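## Task

Take two red wire connectors from the lid of the tool case and place them inside the steel junction box. The goal is not met if any other connector, red or otherwise, also ends up in the box, whether the hand is still holding it or not.

## Robot and tools

Robot: a single arm with a five-finger right hand, mounted on a base that sits about 0.106 m above the table top and is tilted very slightly. The scene frame has its origin on the table under the base, +z up, and +y to the left when facing along +x. All reported hand poses, velocities, targets and camera poses are in the arm's base frame, which is nearly aligned with the scene frame.

Hand point: a reference point fixed to the palm, 0.05 m in front of it and 0.15 m out from the wrist face. Its +z runs along the straightened fingers, +y points out of the palm, +x runs across the palm away from the thumb. Straight fingers extend 0.06 to 0.07 m past the point along +z and sit 0.06 m behind it along -y. A wrist bracket on the little-finger side reaches 0.10 m across the palm and can collide with objects.

Row format (shared by execute_actions and move): 14 numbers, each in [-1, 1], in this order: dx, dy, dz, rx, ry, rz, thumb_turn, thumb_bend, index, middle, ring, little, force_limit, speed. The first six are an offset, not an absolute pose: they are measured along the base frame's axes from the Hand target as it stood when the action or move began (turns pivot about that target position). A value of 1.0 equals 0.6 m or 180 degrees; rx, ry, rz form one rotation vector. Repeating the same offset moves the hand further again. Hand motor numbers are absolute targets: -1 open, +1 closed (thumb_turn +1 puts the thumb opposite the fingers). force_limit maps -1 to roughly 0 N and +1 to 10 N at the fingertip (15 N for the two thumb motors). speed rises from near zero at -1 to full at +0.48 and above. To keep the hand unchanged, resend the last six motor values plus force_limit and speed; a 0 is itself a command.

execute_actions(actions, cameras): actions is a list of actions; each action is a list of up to 15 rows, one per 1/30 s step, the final row repeated to fill 15 steps. Every row in an action counts from that action's starting Hand target. An empty list just returns state and images. cameras picks images: omitted, null or ["all"] for all, [] for none; names are cam_head_left, cam_head_right, cam_high, cam_low, cam_wrist.

move(target, speed, blend, blocking, cameras): target is one 14-number row or a list of up to 15 rows, all offsets from the same starting Hand target. speed is the path's top speed in m/s (0.002 to 2, default 0.25; turning up to twice that in rad/s), one number or one per target. blend in m rounds corners between listed targets (default 0). blocking=false returns after about 0.5 s while the motion continues. The path ignores obstacles; the hand lags it and can overshoot speed. Avoid paths passing near the base, which can flip the shoulder posture. The result adds a move: line such as done (within 3 mm and 2 degrees), off_target, moving, held or fault, plus limits like paced (pose clipped) or held (steps withheld).

wait(seconds 0 to 10) lets time run; stop brakes a running move; zoom_image(camera, region [x0,y0,x1,y1], at most 504x504 px, origin top-left) magnifies the latest image; show_instructions shows reference pages; clear_fault clears a torque or force fault already reported; finished_scene(scene) ends the current scene, given its number, and cannot be undone.

Controller: each step it limits the commanded pose to 70 mm and 16 degrees from the measured hand pose. The Hand target line is the last clipped command and the base for the next offsets. If the hand settles short, send an all-zero action or the remaining distance as an offset; waiting will not close the gap.

Gripping: with the thumb fully turned in, objects about 0.035 to 0.065 m thick can be grasped, handles down to about 0.025 m. A motor moves only when its target changes by 0.002 or more, then locks on reaching target or force_limit. For a gentle grip close at speed -0.94 or lower. To tighten, raise force_limit and send a more closed target than hand_measured; to loosen, send a more open one.

Result lines: end_effector_position (m) and quat_wxyz, velocities, Hand target, Joint positions and torques, External joint torques, Flange force (tool frame), hand_measured, hand_stopped_by (moving, target, force, stalled, fault), hand_load_n (positive pushing the finger open; a grip loss shows as load near 0), step readings for action calls, and the scene number.

Avoid: a force of 144 N on the arm or contact torque at joint limits (waist, shoulder 302; elbow 142; wrist joints 40 N m) causes a fault stop; the arm is stiff, so never aim much past a firm contact, and touch slowly. Do not drop parts, release them while moving, slam, hit or push hard, or overload fingers. Anything falling off the table, or left off it, fails the task. Keep extra connectors out of the box. Watch for MOTOR HOT lines; overheating brakes the arm for 30 s or more. Loose objects may occasionally be nudged by outside disturbances.

Each tool is called after "Request:" by a JSON object that holds its "op" and its "data", one argument or row to a line.

Reference images:

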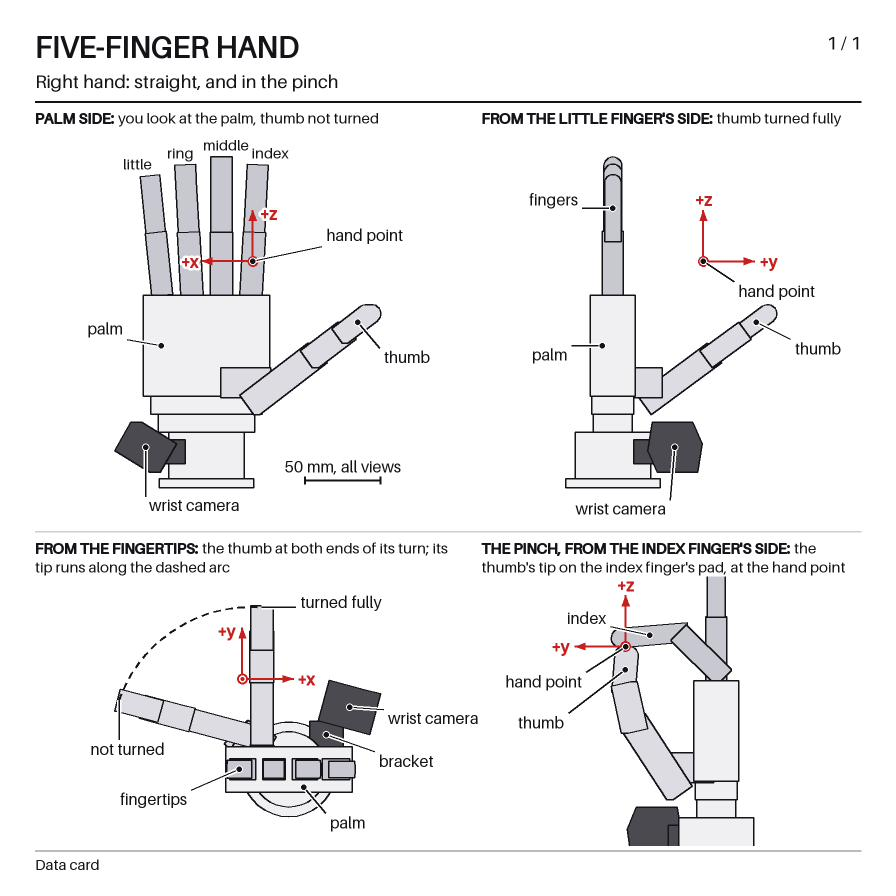

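## Session

Request:
{"op": "execute_actions", "data": {
  "actions": []
}}

Request:
{"op": "zoom_image", "data": {
  "camera": "cam_high",
  "region": [330, 200, 530, 420]
}}

Request:
{"op": "zoom_image", "data": {
  "camera": "cam_head_left",
  "region": [280, 130, 420, 300]
}}

Scene clock: 0.00 s.
end_effector_position=(+0.6274, -0.4375, +0.0661) hand_measured=(-1.000, -1.000, -1.000, -1.000, -1.000, -1.000) hand_load_n=(+0.0, +0.0, +0.0, +0.0, +0.0, +0.0) hand_stopped_by=(target, target, target, target, target, target) hand_force_limit=0.00 hand_speed=-0.80 end_effector_quat_wxyz=(+0.176, +0.285, +0.773, -0.538)
Joint positions: [-0.379 0.563 2.065 -1.679 1.086 0.119]
Joint velocities: within noise
Joint torques (N m): no reading
External joint torques (N m): no reading
Flange force (N): no reading
Hand target: +0.6274, -0.4375, +0.0661; +0.176, +0.285, +0.773, -0.538

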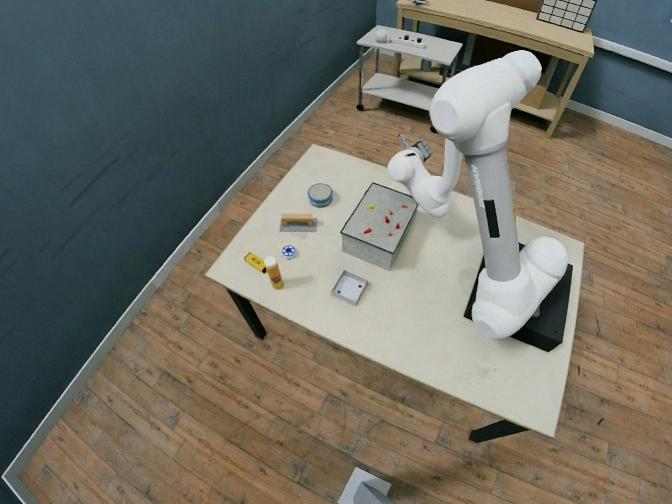

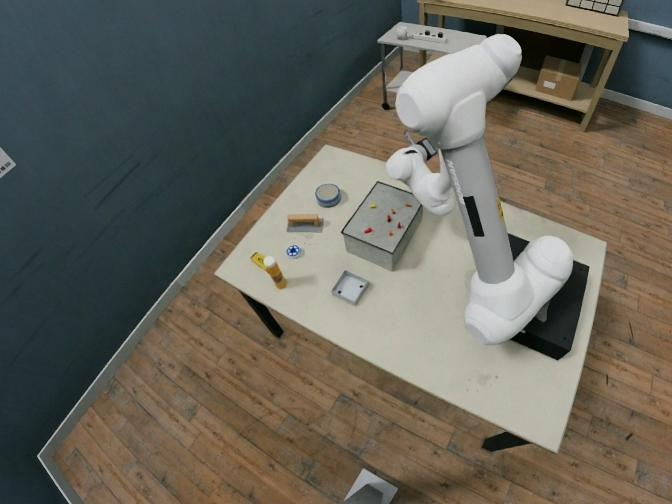

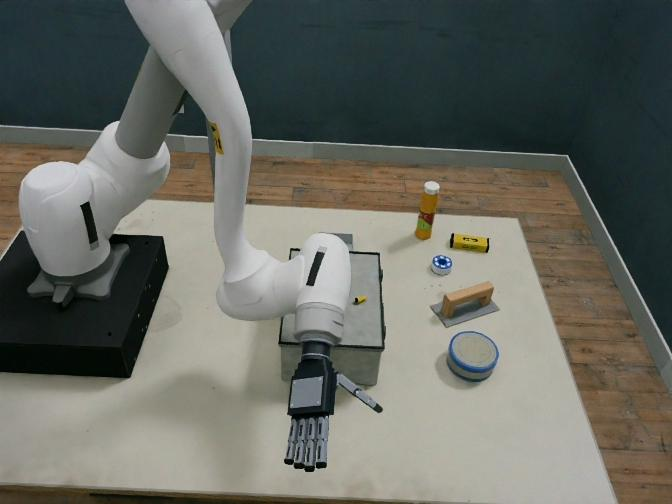

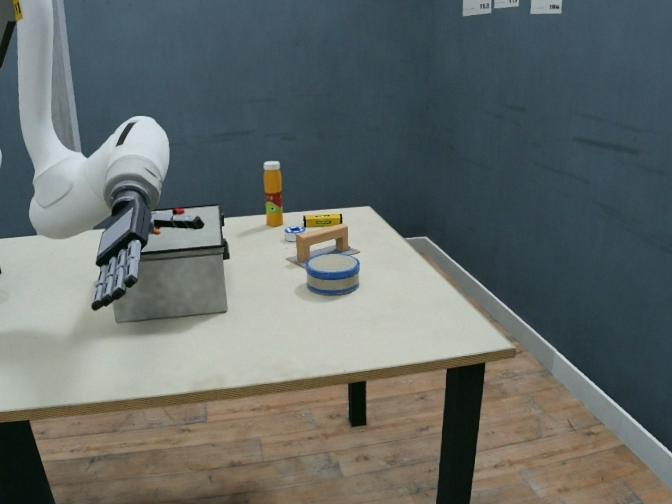

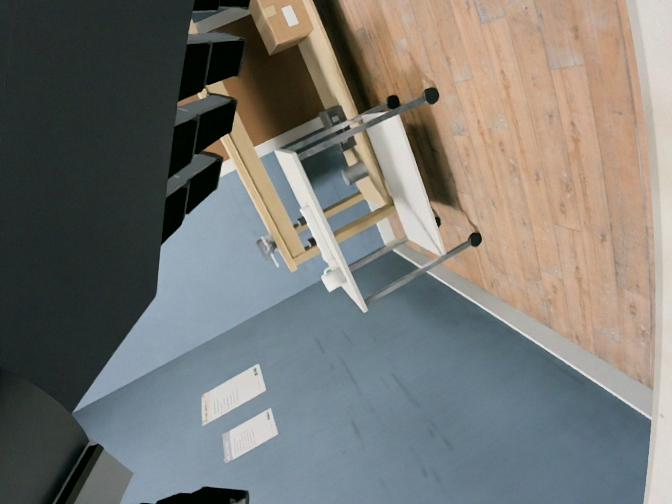

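Scaled by 2.291.

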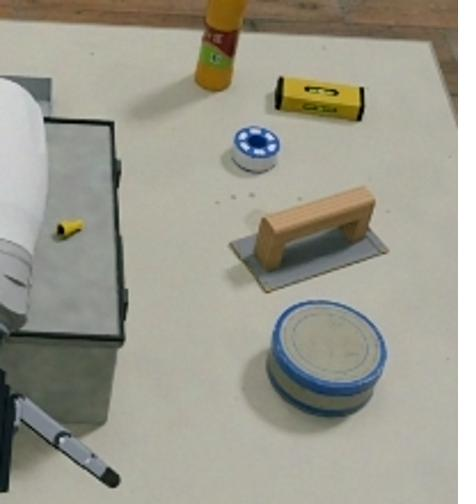

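Scaled by 2.965.

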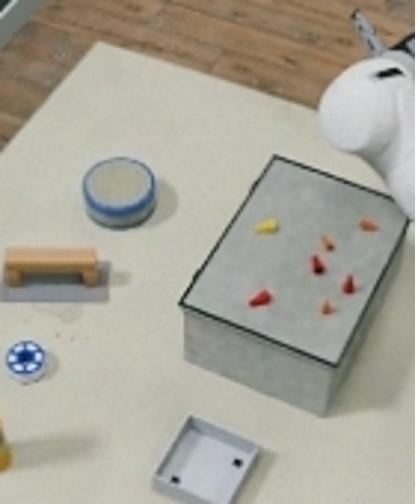

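Request:
{"op": "move", "data": {
  "target": [
    [0,0,0.45,0,0,0,-1,-1,-1,-1,-1,-1,0,0],
    [0,0.45,0.45,-0.115,0.199,0.584,-1,-1,-1,-1,-1,-1,0,0]
  ],
  "speed": 0.4,
  "blend": 0.05
}}

Scene clock: 42.60 s.
end_effector_position=(+0.6274, -0.1675, +0.3361) hand_measured=(-1.000, -1.000, -1.000, -1.000, -1.000, -1.000) hand_load_n=(+0.0, +0.0, +0.0, +0.0, +0.0, +0.0) hand_stopped_by=(target, target, target, target, target, target) hand_force_limit=0.00 hand_speed=0.00 end_effector_quat_wxyz=(-0.354, +0.611, -0.613, +0.354)
Joint positions: [-0.513 -0.059 2.089 -1.828 -0.454 -1.559]
Joint velocities: within noise
Joint torques (N m): [2.09 -30.32 -35.86 0.39 0.42 0.53]
External joint torques (N m): [-1.89 2.39 1.48 -0.62 -0.43 -0.53]
Flange force (N): [5.4 3.5 0.7]
Hand target: +0.6274, -0.1675, +0.3361; -0.354, +0.611, -0.613, +0.354
Off the commanded pose: 0.000 m, 0 deg.
move: done; limits=paced

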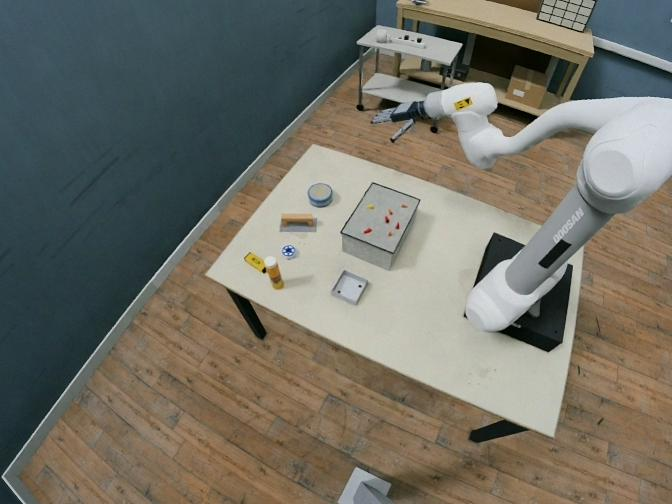

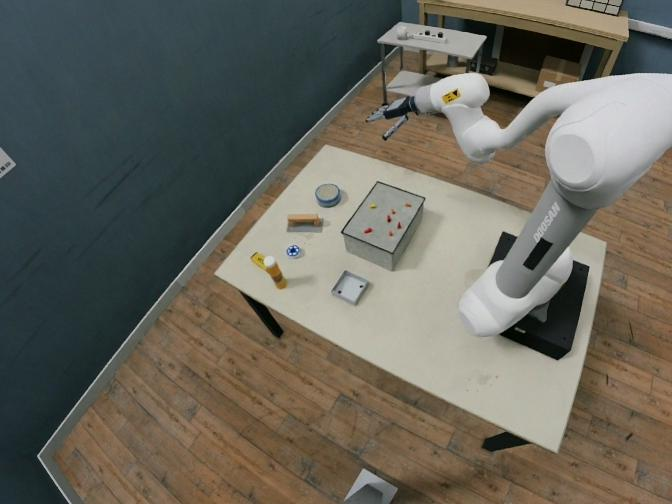

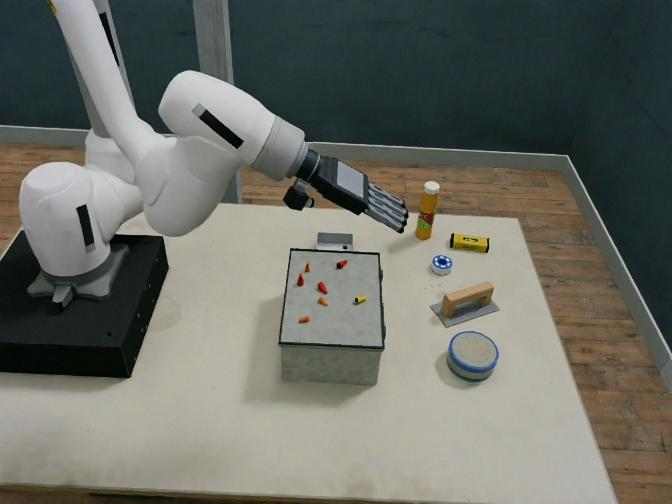

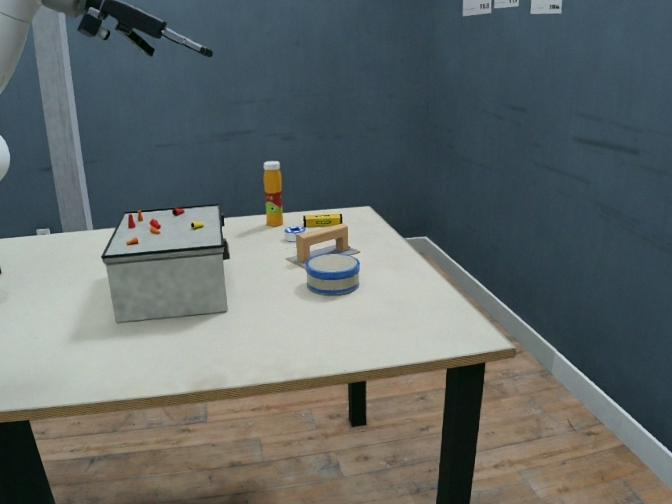

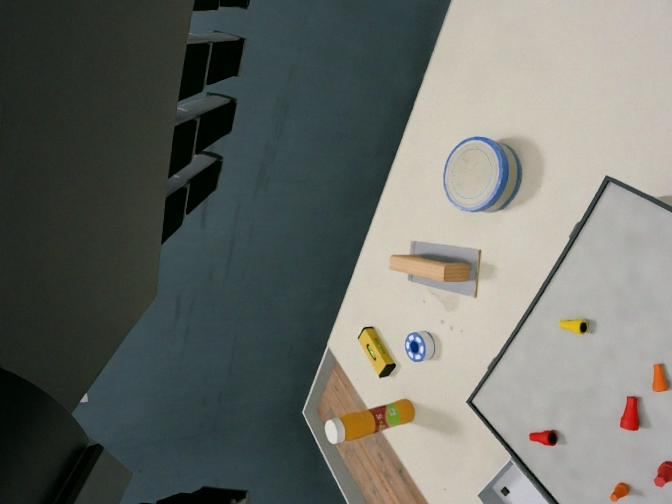

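Request:
{"op": "move", "data": {
  "target": [-0.1,0.0,-0.15,0,0,0,1,-0.1,-0.2,-0.2,1,1,0,0]
}}

Request:
{"op": "zoom_image", "data": {
  "camera": "cam_high",
  "region": [250, 180, 410, 400]
}}

Request:
{"op": "zoom_image", "data": {
  "camera": "cam_low",
  "region": [50, 70, 270, 340]
}}

Scene clock: 51.63 s.
end_effector_position=(+0.5674, -0.1675, +0.2461) hand_measured=(+1.000, -0.100, -0.200, -0.200, +1.000, +1.000) hand_load_n=(+0.0, +0.0, +0.0, +0.0, +0.0, +0.0) hand_stopped_by=(target, target, target, target, target, target) hand_force_limit=0.00 hand_speed=0.00 end_effector_quat_wxyz=(-0.354, +0.611, -0.613, +0.354)
Joint positions: [-0.584 -0.055 2.275 -1.486 -0.499 -1.985]
Joint velocities: within noise
Joint torques (N m): [2.06 -26 -30.71 1.43 -0.17 0.7]
External joint torques (N m): [-1.92 2.43 0.92 -0.41 -0.46 -0.71]
Flange force (N): [6.4 5.6 2.2]
Hand target: +0.5674, -0.1675, +0.2461; -0.354, +0.611, -0.613, +0.354
Off the commanded pose: 0.000 m, 0 deg.
move: done

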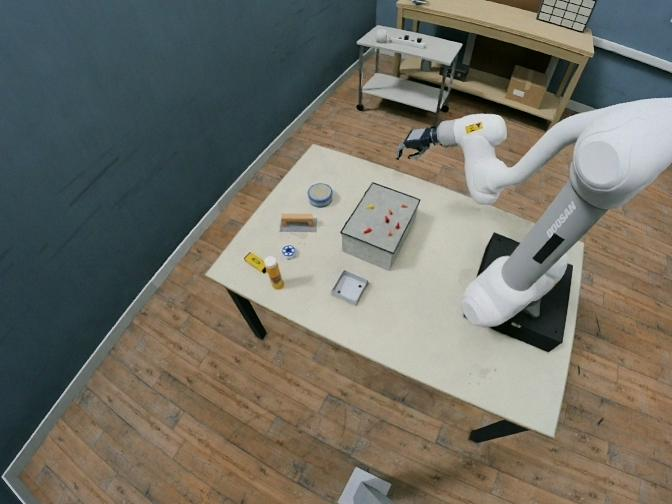

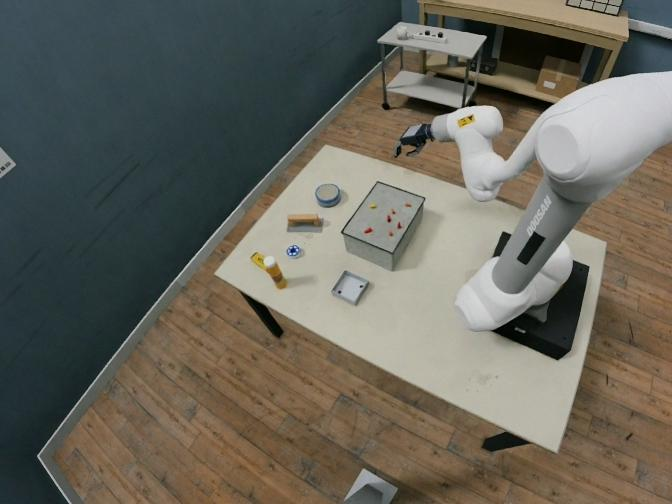

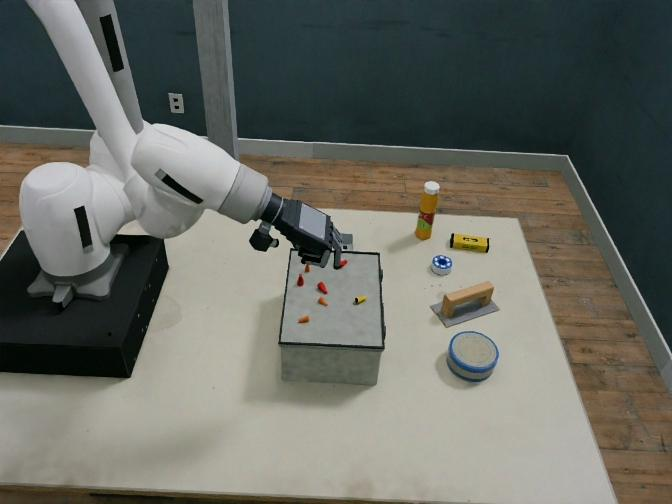

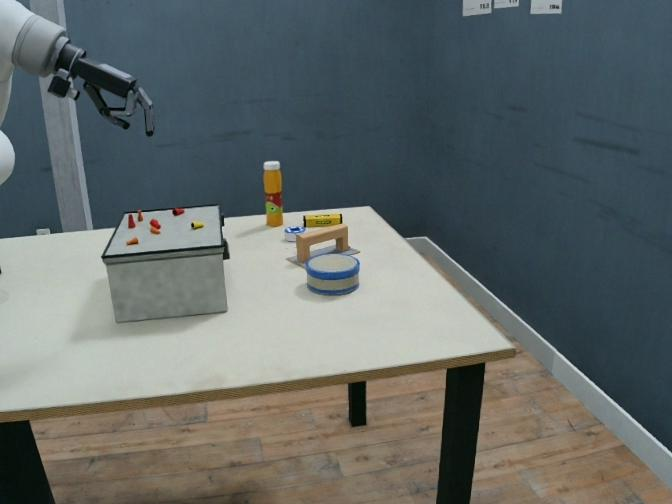

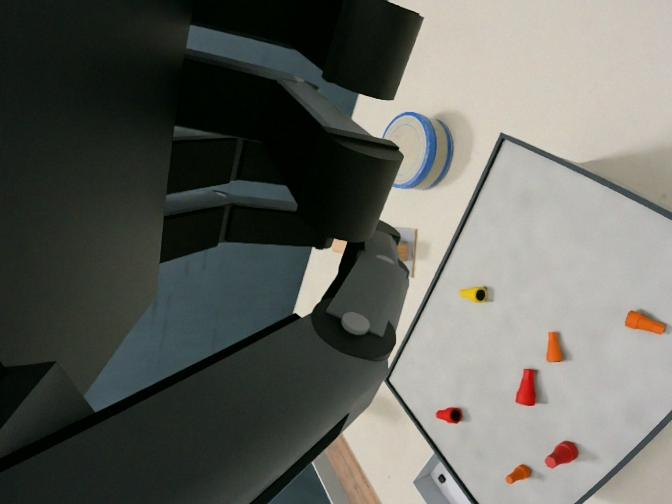

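Scaled by 2.291.

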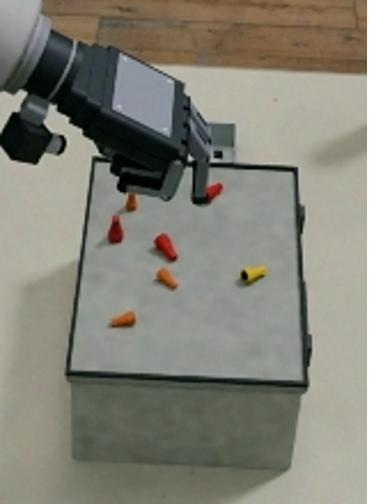

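Scaled by 1.867.

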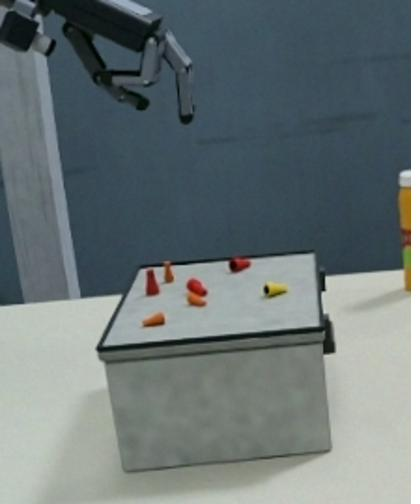

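Request:
{"op": "move", "data": {
  "target": [0,-0.1,-0.1,0,0,0,1,-0.1,-0.2,-0.2,1,1,0,0],
  "cameras": ["cam_high","cam_low","cam_wrist"]
}}

Request:
{"op": "zoom_image", "data": {
  "camera": "cam_high",
  "region": [250, 180, 410, 400]
}}

Request:
{"op": "zoom_image", "data": {
  "camera": "cam_low",
  "region": [50, 70, 270, 340]
}}

Scene clock: 59.27 s.
end_effector_position=(+0.5675, -0.2276, +0.1862) hand_measured=(+1.000, -0.100, -0.200, -0.200, +1.000, +1.000) hand_load_n=(+0.0, +0.0, +0.0, +0.0, +0.5, +0.0) hand_stopped_by=(target, target, target, target, target, target) hand_force_limit=0.00 hand_speed=0.00 end_effector_quat_wxyz=(-0.354, +0.611, -0.613, +0.355)
Joint positions: [-0.697 0.08 2.28 -1.355 -0.605 -2.225]
Joint velocities: within noise
Joint torques (N m): [2.25 -36.62 -26.44 1.6 -0.5 0.49]
External joint torques (N m): [-1.95 3.35 0.7 -0.21 -0.45 -0.5]
Flange force (N): [6.2 6.4 3.3]
Hand target: +0.5674, -0.2275, +0.1861; -0.354, +0.611, -0.613, +0.354
Off the commanded pose: 0.000 m, 0 deg.
move: done
Images, in order (width x height): cam_high 672x504, cam_low 672x504, cam_wrist 672x504.

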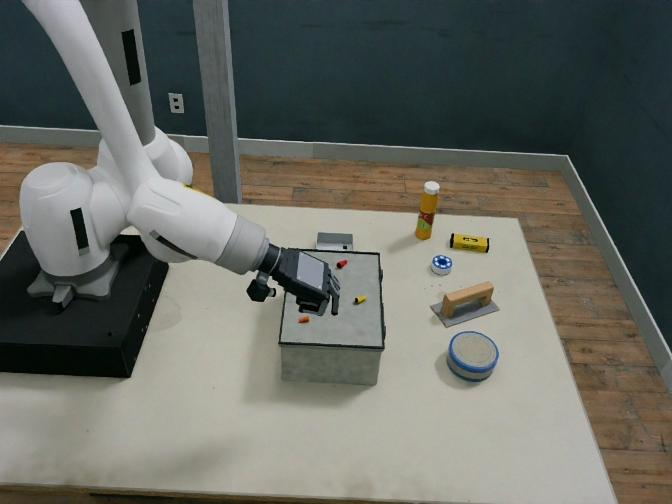

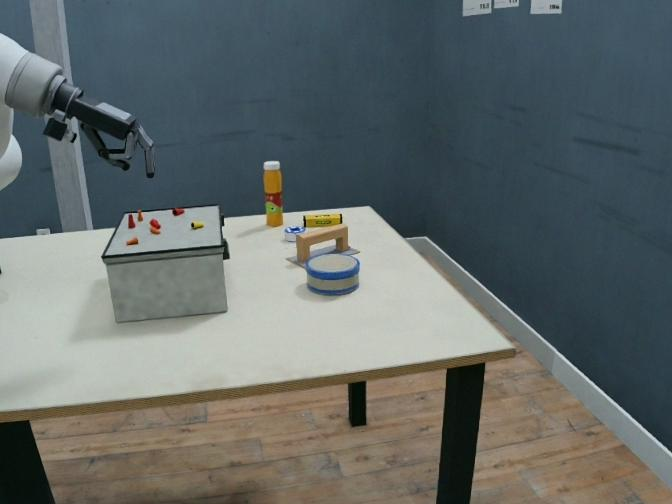

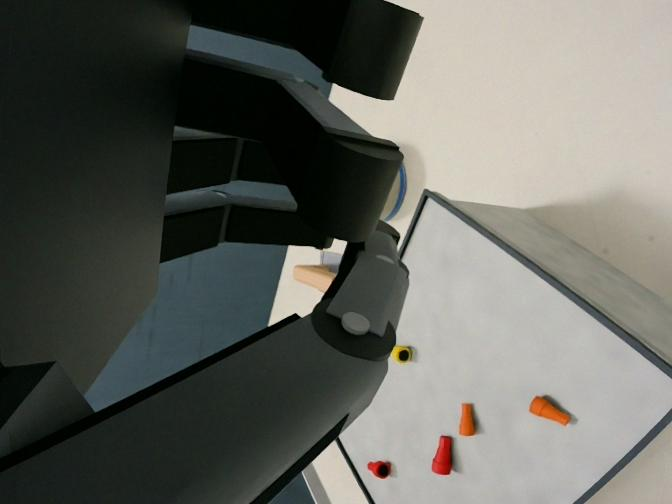

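Scaled by 2.291.

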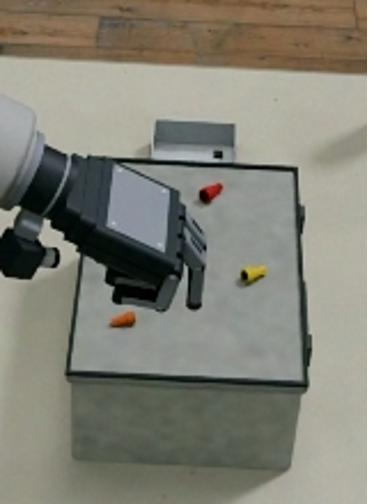

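Scaled by 1.867.

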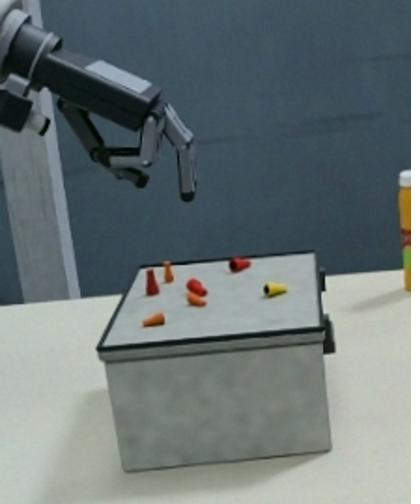

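Request:
{"op": "move", "data": {
  "target": [0.073,0.47,-0.13,0,0,-0.25,1,-0.1,-0.2,-0.2,1,1,0,0],
  "cameras": ["cam_high","cam_low","cam_wrist","cam_head_left"]
}}

Request:
{"op": "zoom_image", "data": {
  "camera": "cam_high",
  "region": [250, 180, 410, 400]
}}

Request:
{"op": "zoom_image", "data": {
  "camera": "cam_low",
  "region": [50, 70, 270, 340]
}}

Request:
{"op": "zoom_image", "data": {
  "camera": "cam_head_left",
  "region": [300, 130, 460, 290]
}}

Scene clock: 86.87 s.
end_effector_position=(+0.6112, +0.0544, +0.1081) hand_measured=(+1.000, -0.100, -0.200, -0.200, +1.000, +1.000) hand_load_n=(+0.0, +0.0, +0.0, +0.0, +0.5, +0.0) hand_stopped_by=(target, target, target, target, target, target) hand_force_limit=0.00 hand_speed=0.00 end_effector_quat_wxyz=(+0.191, -0.330, +0.800, -0.463)
Joint positions: [0.309 0.254 2.274 1.523 -0.882 -3.867]
Joint velocities: within noise
Joint torques (N m): [1.9 -54.41 -27.66 -0.17 -0.71 0.73]
External joint torques (N m): [-2.3 3.93 0.73 -0.51 -0.42 -0.73]
Flange force (N): [-1.1 2.2 8.3]
Hand target: +0.6112, +0.0545, +0.1081; +0.191, -0.330, +0.800, -0.463
Off the commanded pose: 0.000 m, 0 deg.
move: done; limits=paced
Images, in order (width x height): cam_head_left 672x504, cam_high 672x504, cam_low 672x504, cam_wrist 672x504.

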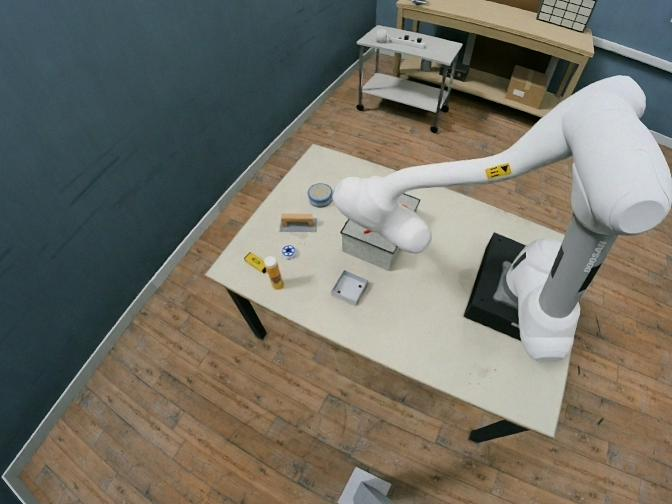

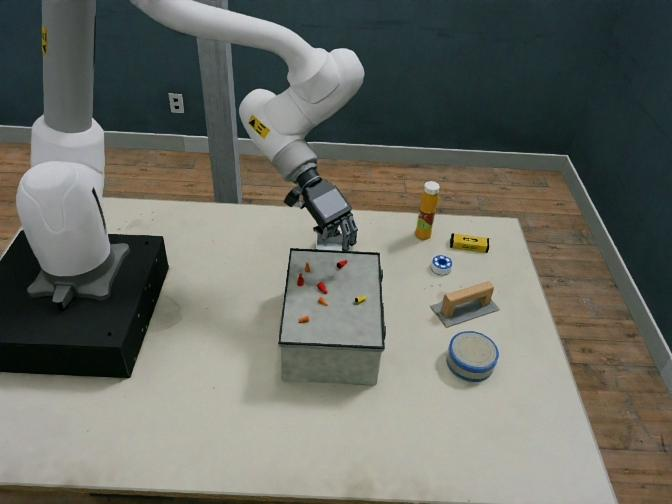

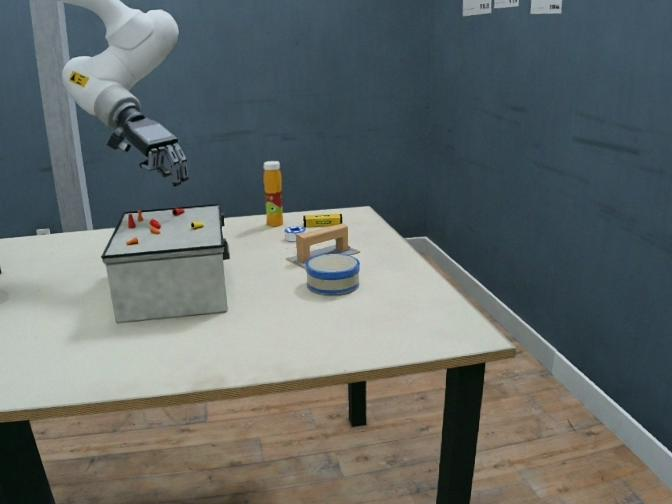

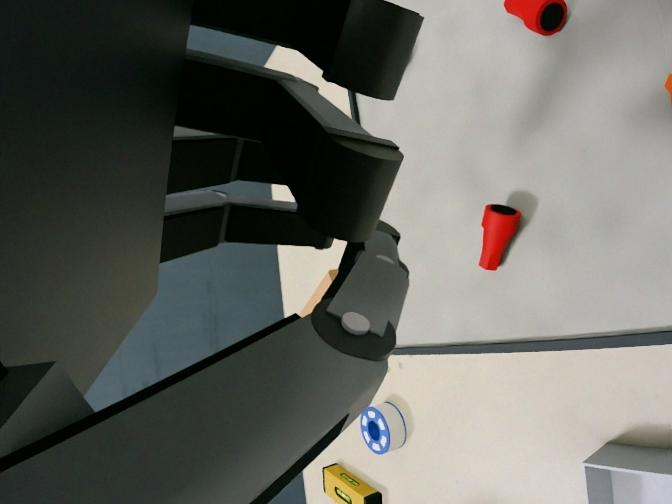

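Scaled by 2.291.

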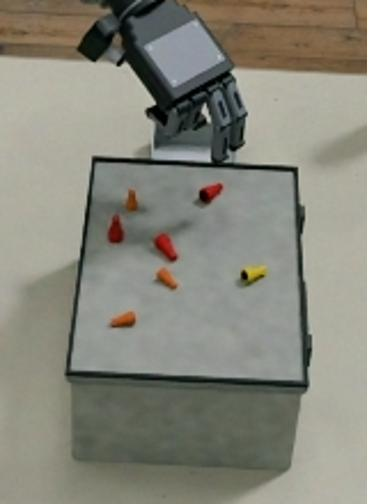

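Scaled by 1.867.

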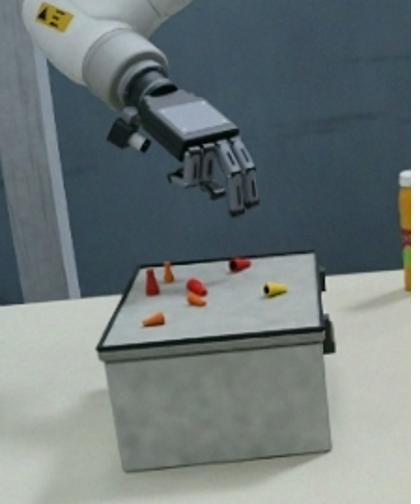

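Scaled by 3.150.

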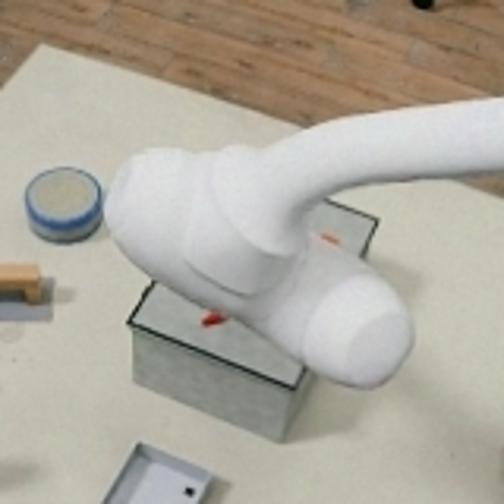

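Request:
{"op": "move", "data": {
  "target": [0.004,0,-0.05,0,0,0,1,-0.1,-0.2,-0.2,1,1,0,0],
  "cameras": ["cam_high","cam_low","cam_wrist"],
  "speed": 0.1
}}

Request:
{"op": "zoom_image", "data": {
  "camera": "cam_high",
  "region": [300, 200, 400, 300]
}}

Request:
{"op": "zoom_image", "data": {
  "camera": "cam_low",
  "region": [110, 140, 230, 260]
}}

Scene clock: 97.53 s.
end_effector_position=(+0.6136, +0.0545, +0.0781) hand_measured=(+1.000, -0.100, -0.200, -0.200, +1.000, +1.000) hand_load_n=(+0.0, -0.5, +0.0, +0.0, +0.0, +0.0) hand_stopped_by=(target, target, target, target, target, target) hand_force_limit=0.00 hand_speed=0.00 end_effector_quat_wxyz=(+0.191, -0.330, +0.800, -0.463)
Joint positions: [0.308 0.31 2.285 1.468 -0.887 -3.781]
Joint velocities: within noise
Joint torques (N m): [1.83 -57.6 -25.43 -0.02 -0.81 0.74]
External joint torques (N m): [-2.02 3.54 0.13 -0.5 -0.41 -0.74]
Flange force (N): [-1.6 1.8 7.6]
Hand target: +0.6136, +0.0545, +0.0781; +0.191, -0.330, +0.800, -0.463
Off the commanded pose: 0.000 m, 0 deg.
move: done
Images, in order (width x height): cam_high 672x504, cam_low 672x504, cam_wrist 672x504.

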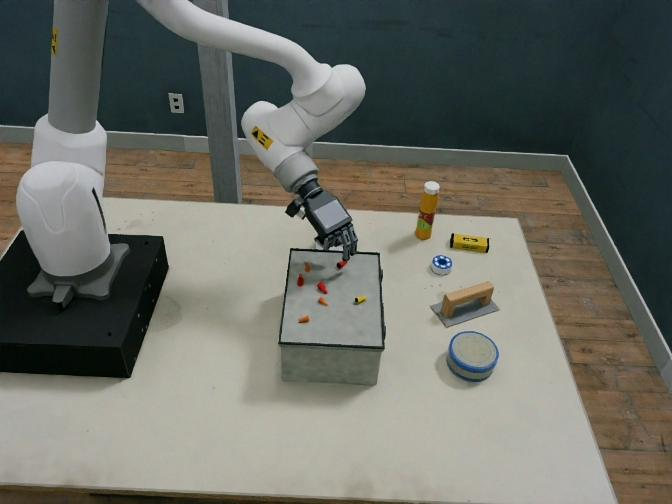

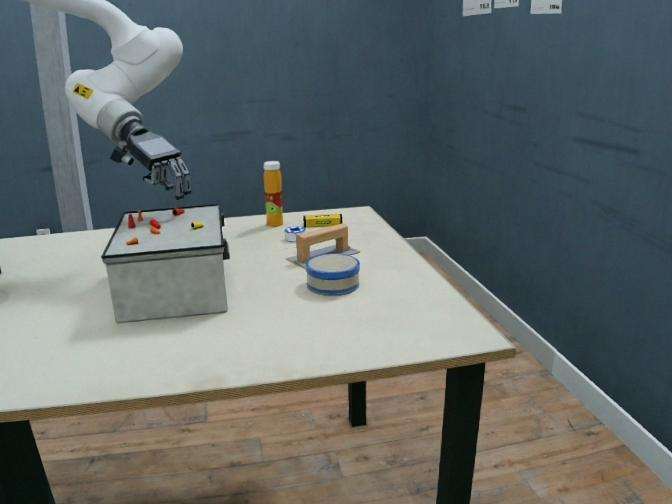

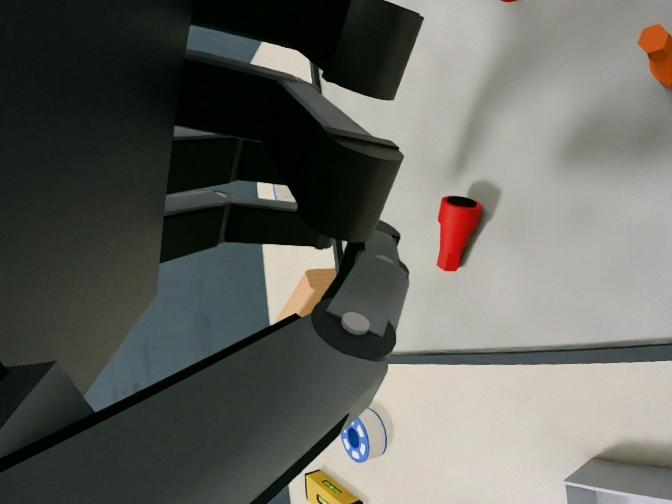

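Scaled by 5.040.

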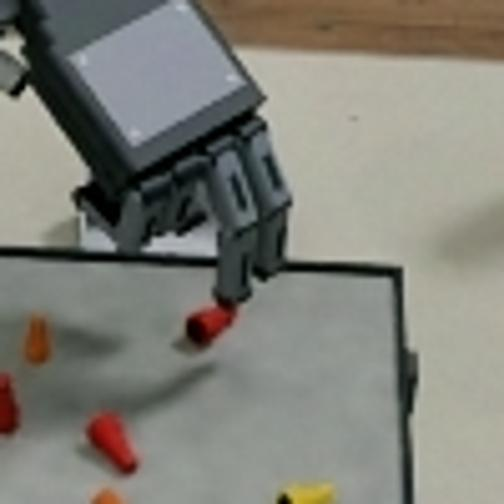

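Scaled by 4.200.

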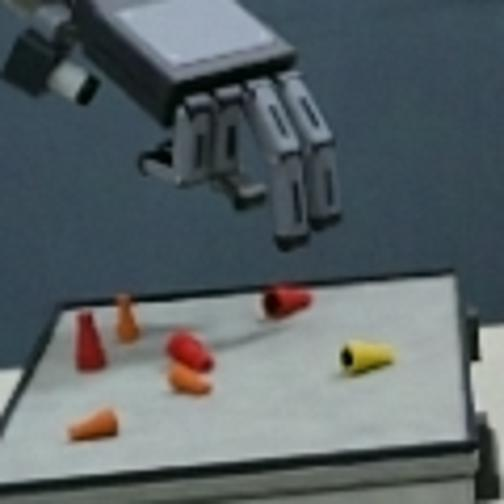

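Request:
{"op": "move", "data": {
  "target": [0.001,0.006,-0.042,0,0,0,1,-0.25,-0.2,-0.2,1,1,0,0],
  "cameras": ["cam_high","cam_low","cam_wrist"],
  "speed": 0.06
}}

Request:
{"op": "zoom_image", "data": {
  "camera": "cam_high",
  "region": [300, 200, 400, 300]
}}

Request:
{"op": "zoom_image", "data": {
  "camera": "cam_low",
  "region": [110, 140, 230, 260]
}}

Scene clock: 110.07 s.
end_effector_position=(+0.6142, +0.0581, +0.0529) hand_measured=(+1.000, -0.250, -0.200, -0.200, +1.000, +1.000) hand_load_n=(+0.0, +0.0, +0.0, +0.0, +0.0, +0.0) hand_stopped_by=(target, target, target, target, target, target) hand_force_limit=0.00 hand_speed=0.00 end_effector_quat_wxyz=(+0.191, -0.330, +0.800, -0.463)
Joint positions: [0.315 0.358 2.291 1.43 -0.897 -3.712]
Joint velocities: within noise
Joint torques (N m): [2.08 -61.08 -23.69 -0.03 -0.86 0.86]
External joint torques (N m): [-2.44 4.38 0.55 -0.34 -0.41 -0.87]
Flange force (N): [-1.4 2.8 8.7]
Hand target: +0.6142, +0.0581, +0.0529; +0.191, -0.330, +0.800, -0.463
Off the commanded pose: 0.000 m, 0 deg.
move: done
Images, in order (width x height): cam_high 672x504, cam_low 672x504, cam_wrist 672x504.

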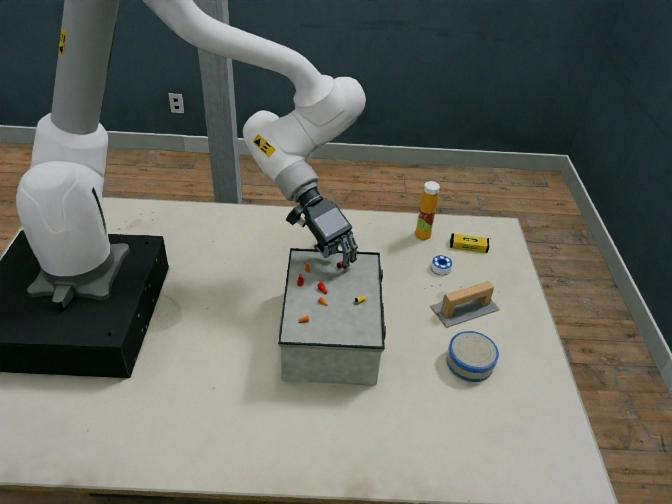

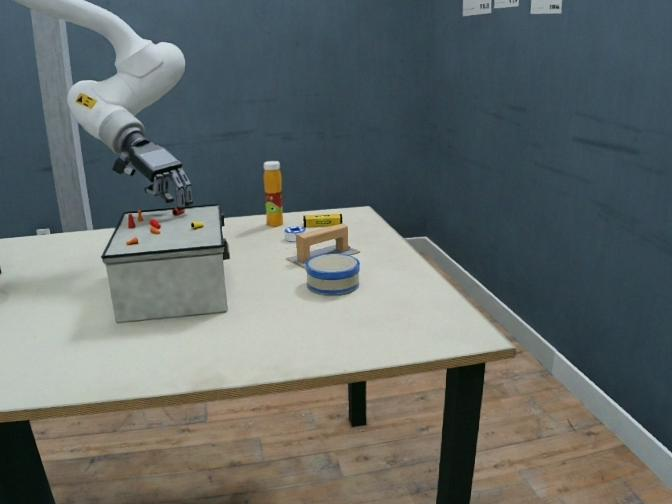

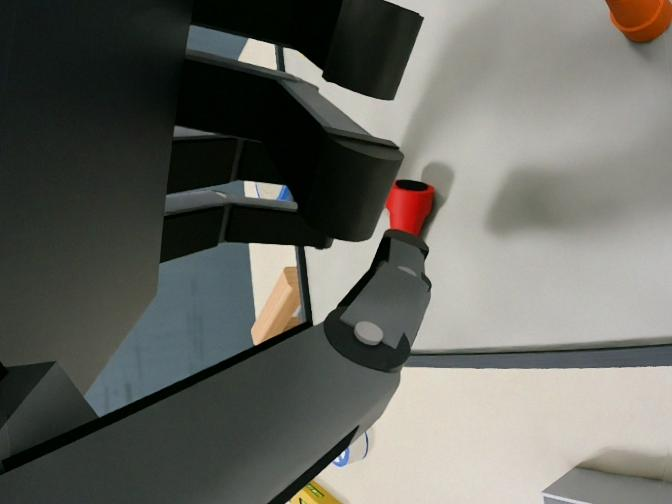

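Scaled by 5.040.

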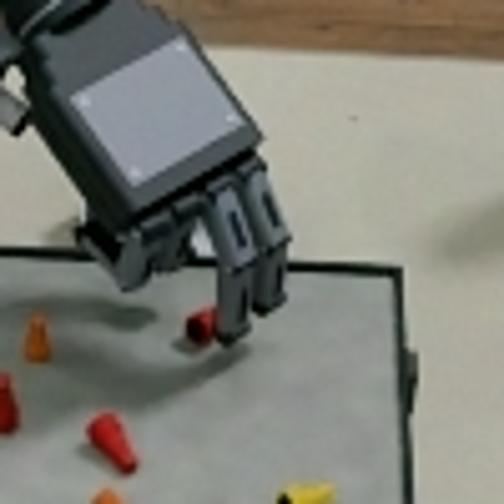

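Scaled by 4.200.

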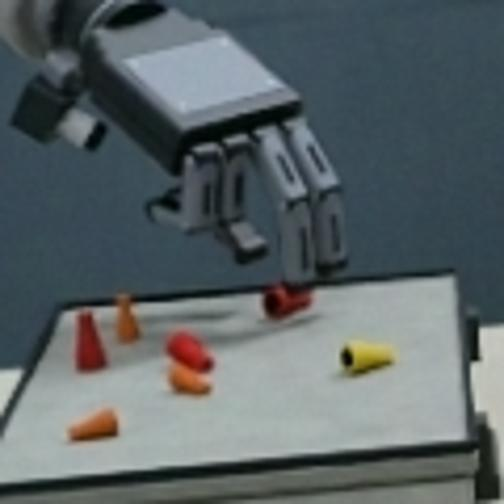

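Request:
{"op": "move", "data": {
  "target": [-0.001,0.005,-0.026,0,0,0,1,-0.25,-0.2,-0.2,1,1,0,0],
  "cameras": ["cam_high","cam_low","cam_wrist"],
  "speed": 0.04
}}

Request:
{"op": "zoom_image", "data": {
  "camera": "cam_high",
  "region": [300, 200, 400, 300]
}}

Request:
{"op": "zoom_image", "data": {
  "camera": "cam_low",
  "region": [110, 140, 230, 260]
}}

Scene clock: 118.00 s.
end_effector_position=(+0.6137, +0.0610, +0.0374) hand_measured=(+1.000, -0.250, -0.200, -0.200, +1.000, +1.000) hand_load_n=(+0.0, +0.0, +0.0, +1.0, +0.0, -0.5) hand_stopped_by=(target, target, target, target, target, target) hand_force_limit=0.00 hand_speed=0.00 end_effector_quat_wxyz=(+0.191, -0.330, +0.800, -0.463)
Joint positions: [0.321 0.389 2.295 1.409 -0.905 -3.669]
Joint velocities: within noise
Joint torques (N m): [2.48 -54.13 -19.25 0.91 1.97 0.76]
External joint torques (N m): [-2.75 -4.5 -3.08 -1.23 -3.28 -0.77]
Flange force (N): [1.3 -9.7 0.0]
Hand target: +0.6136, +0.0611, +0.0373; +0.191, -0.330, +0.800, -0.463
Off the commanded pose: 0.000 m, 0 deg.
move: done
Images, in order (width x height): cam_high 672x504, cam_low 672x504, cam_wrist 672x504.

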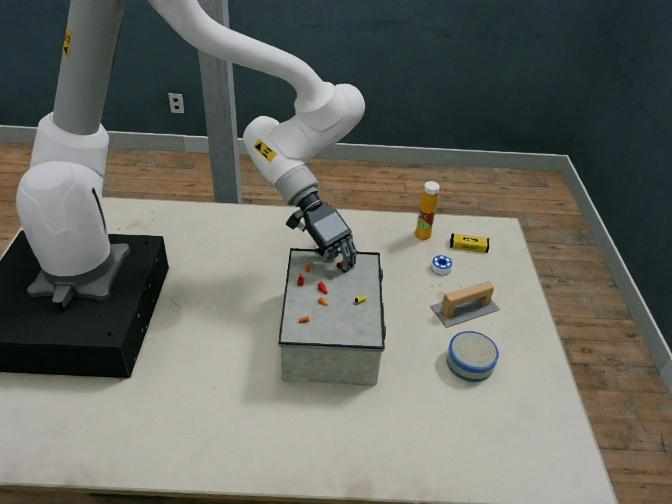

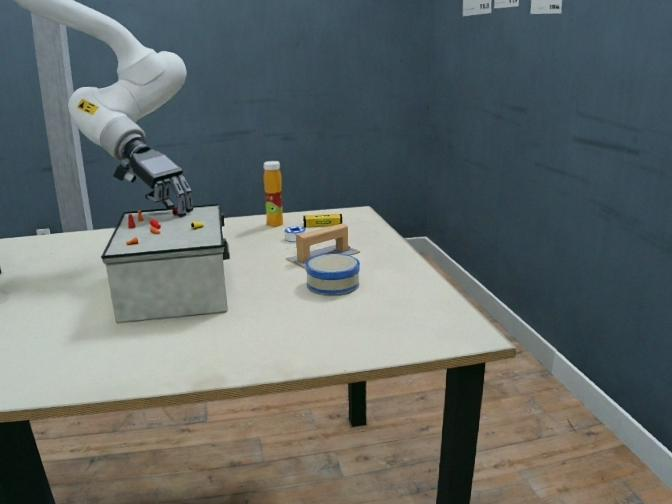

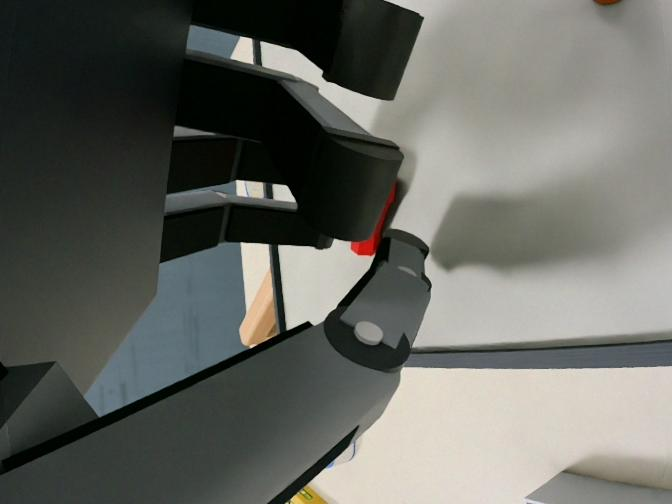

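Scaled by 5.040.

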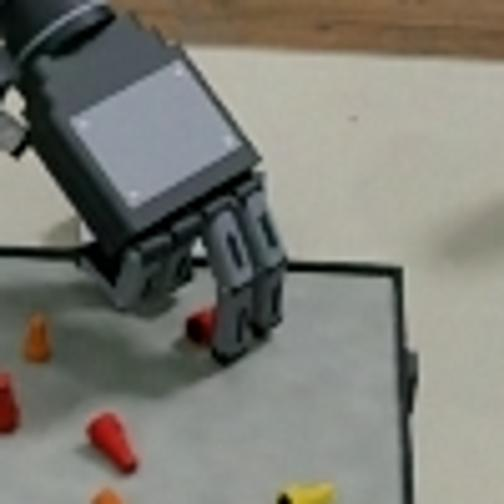

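Scaled by 4.200.

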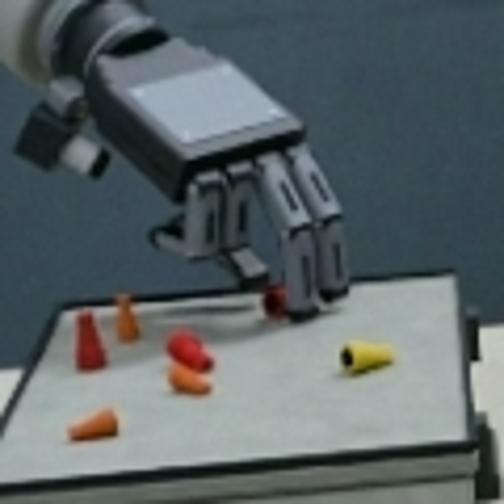

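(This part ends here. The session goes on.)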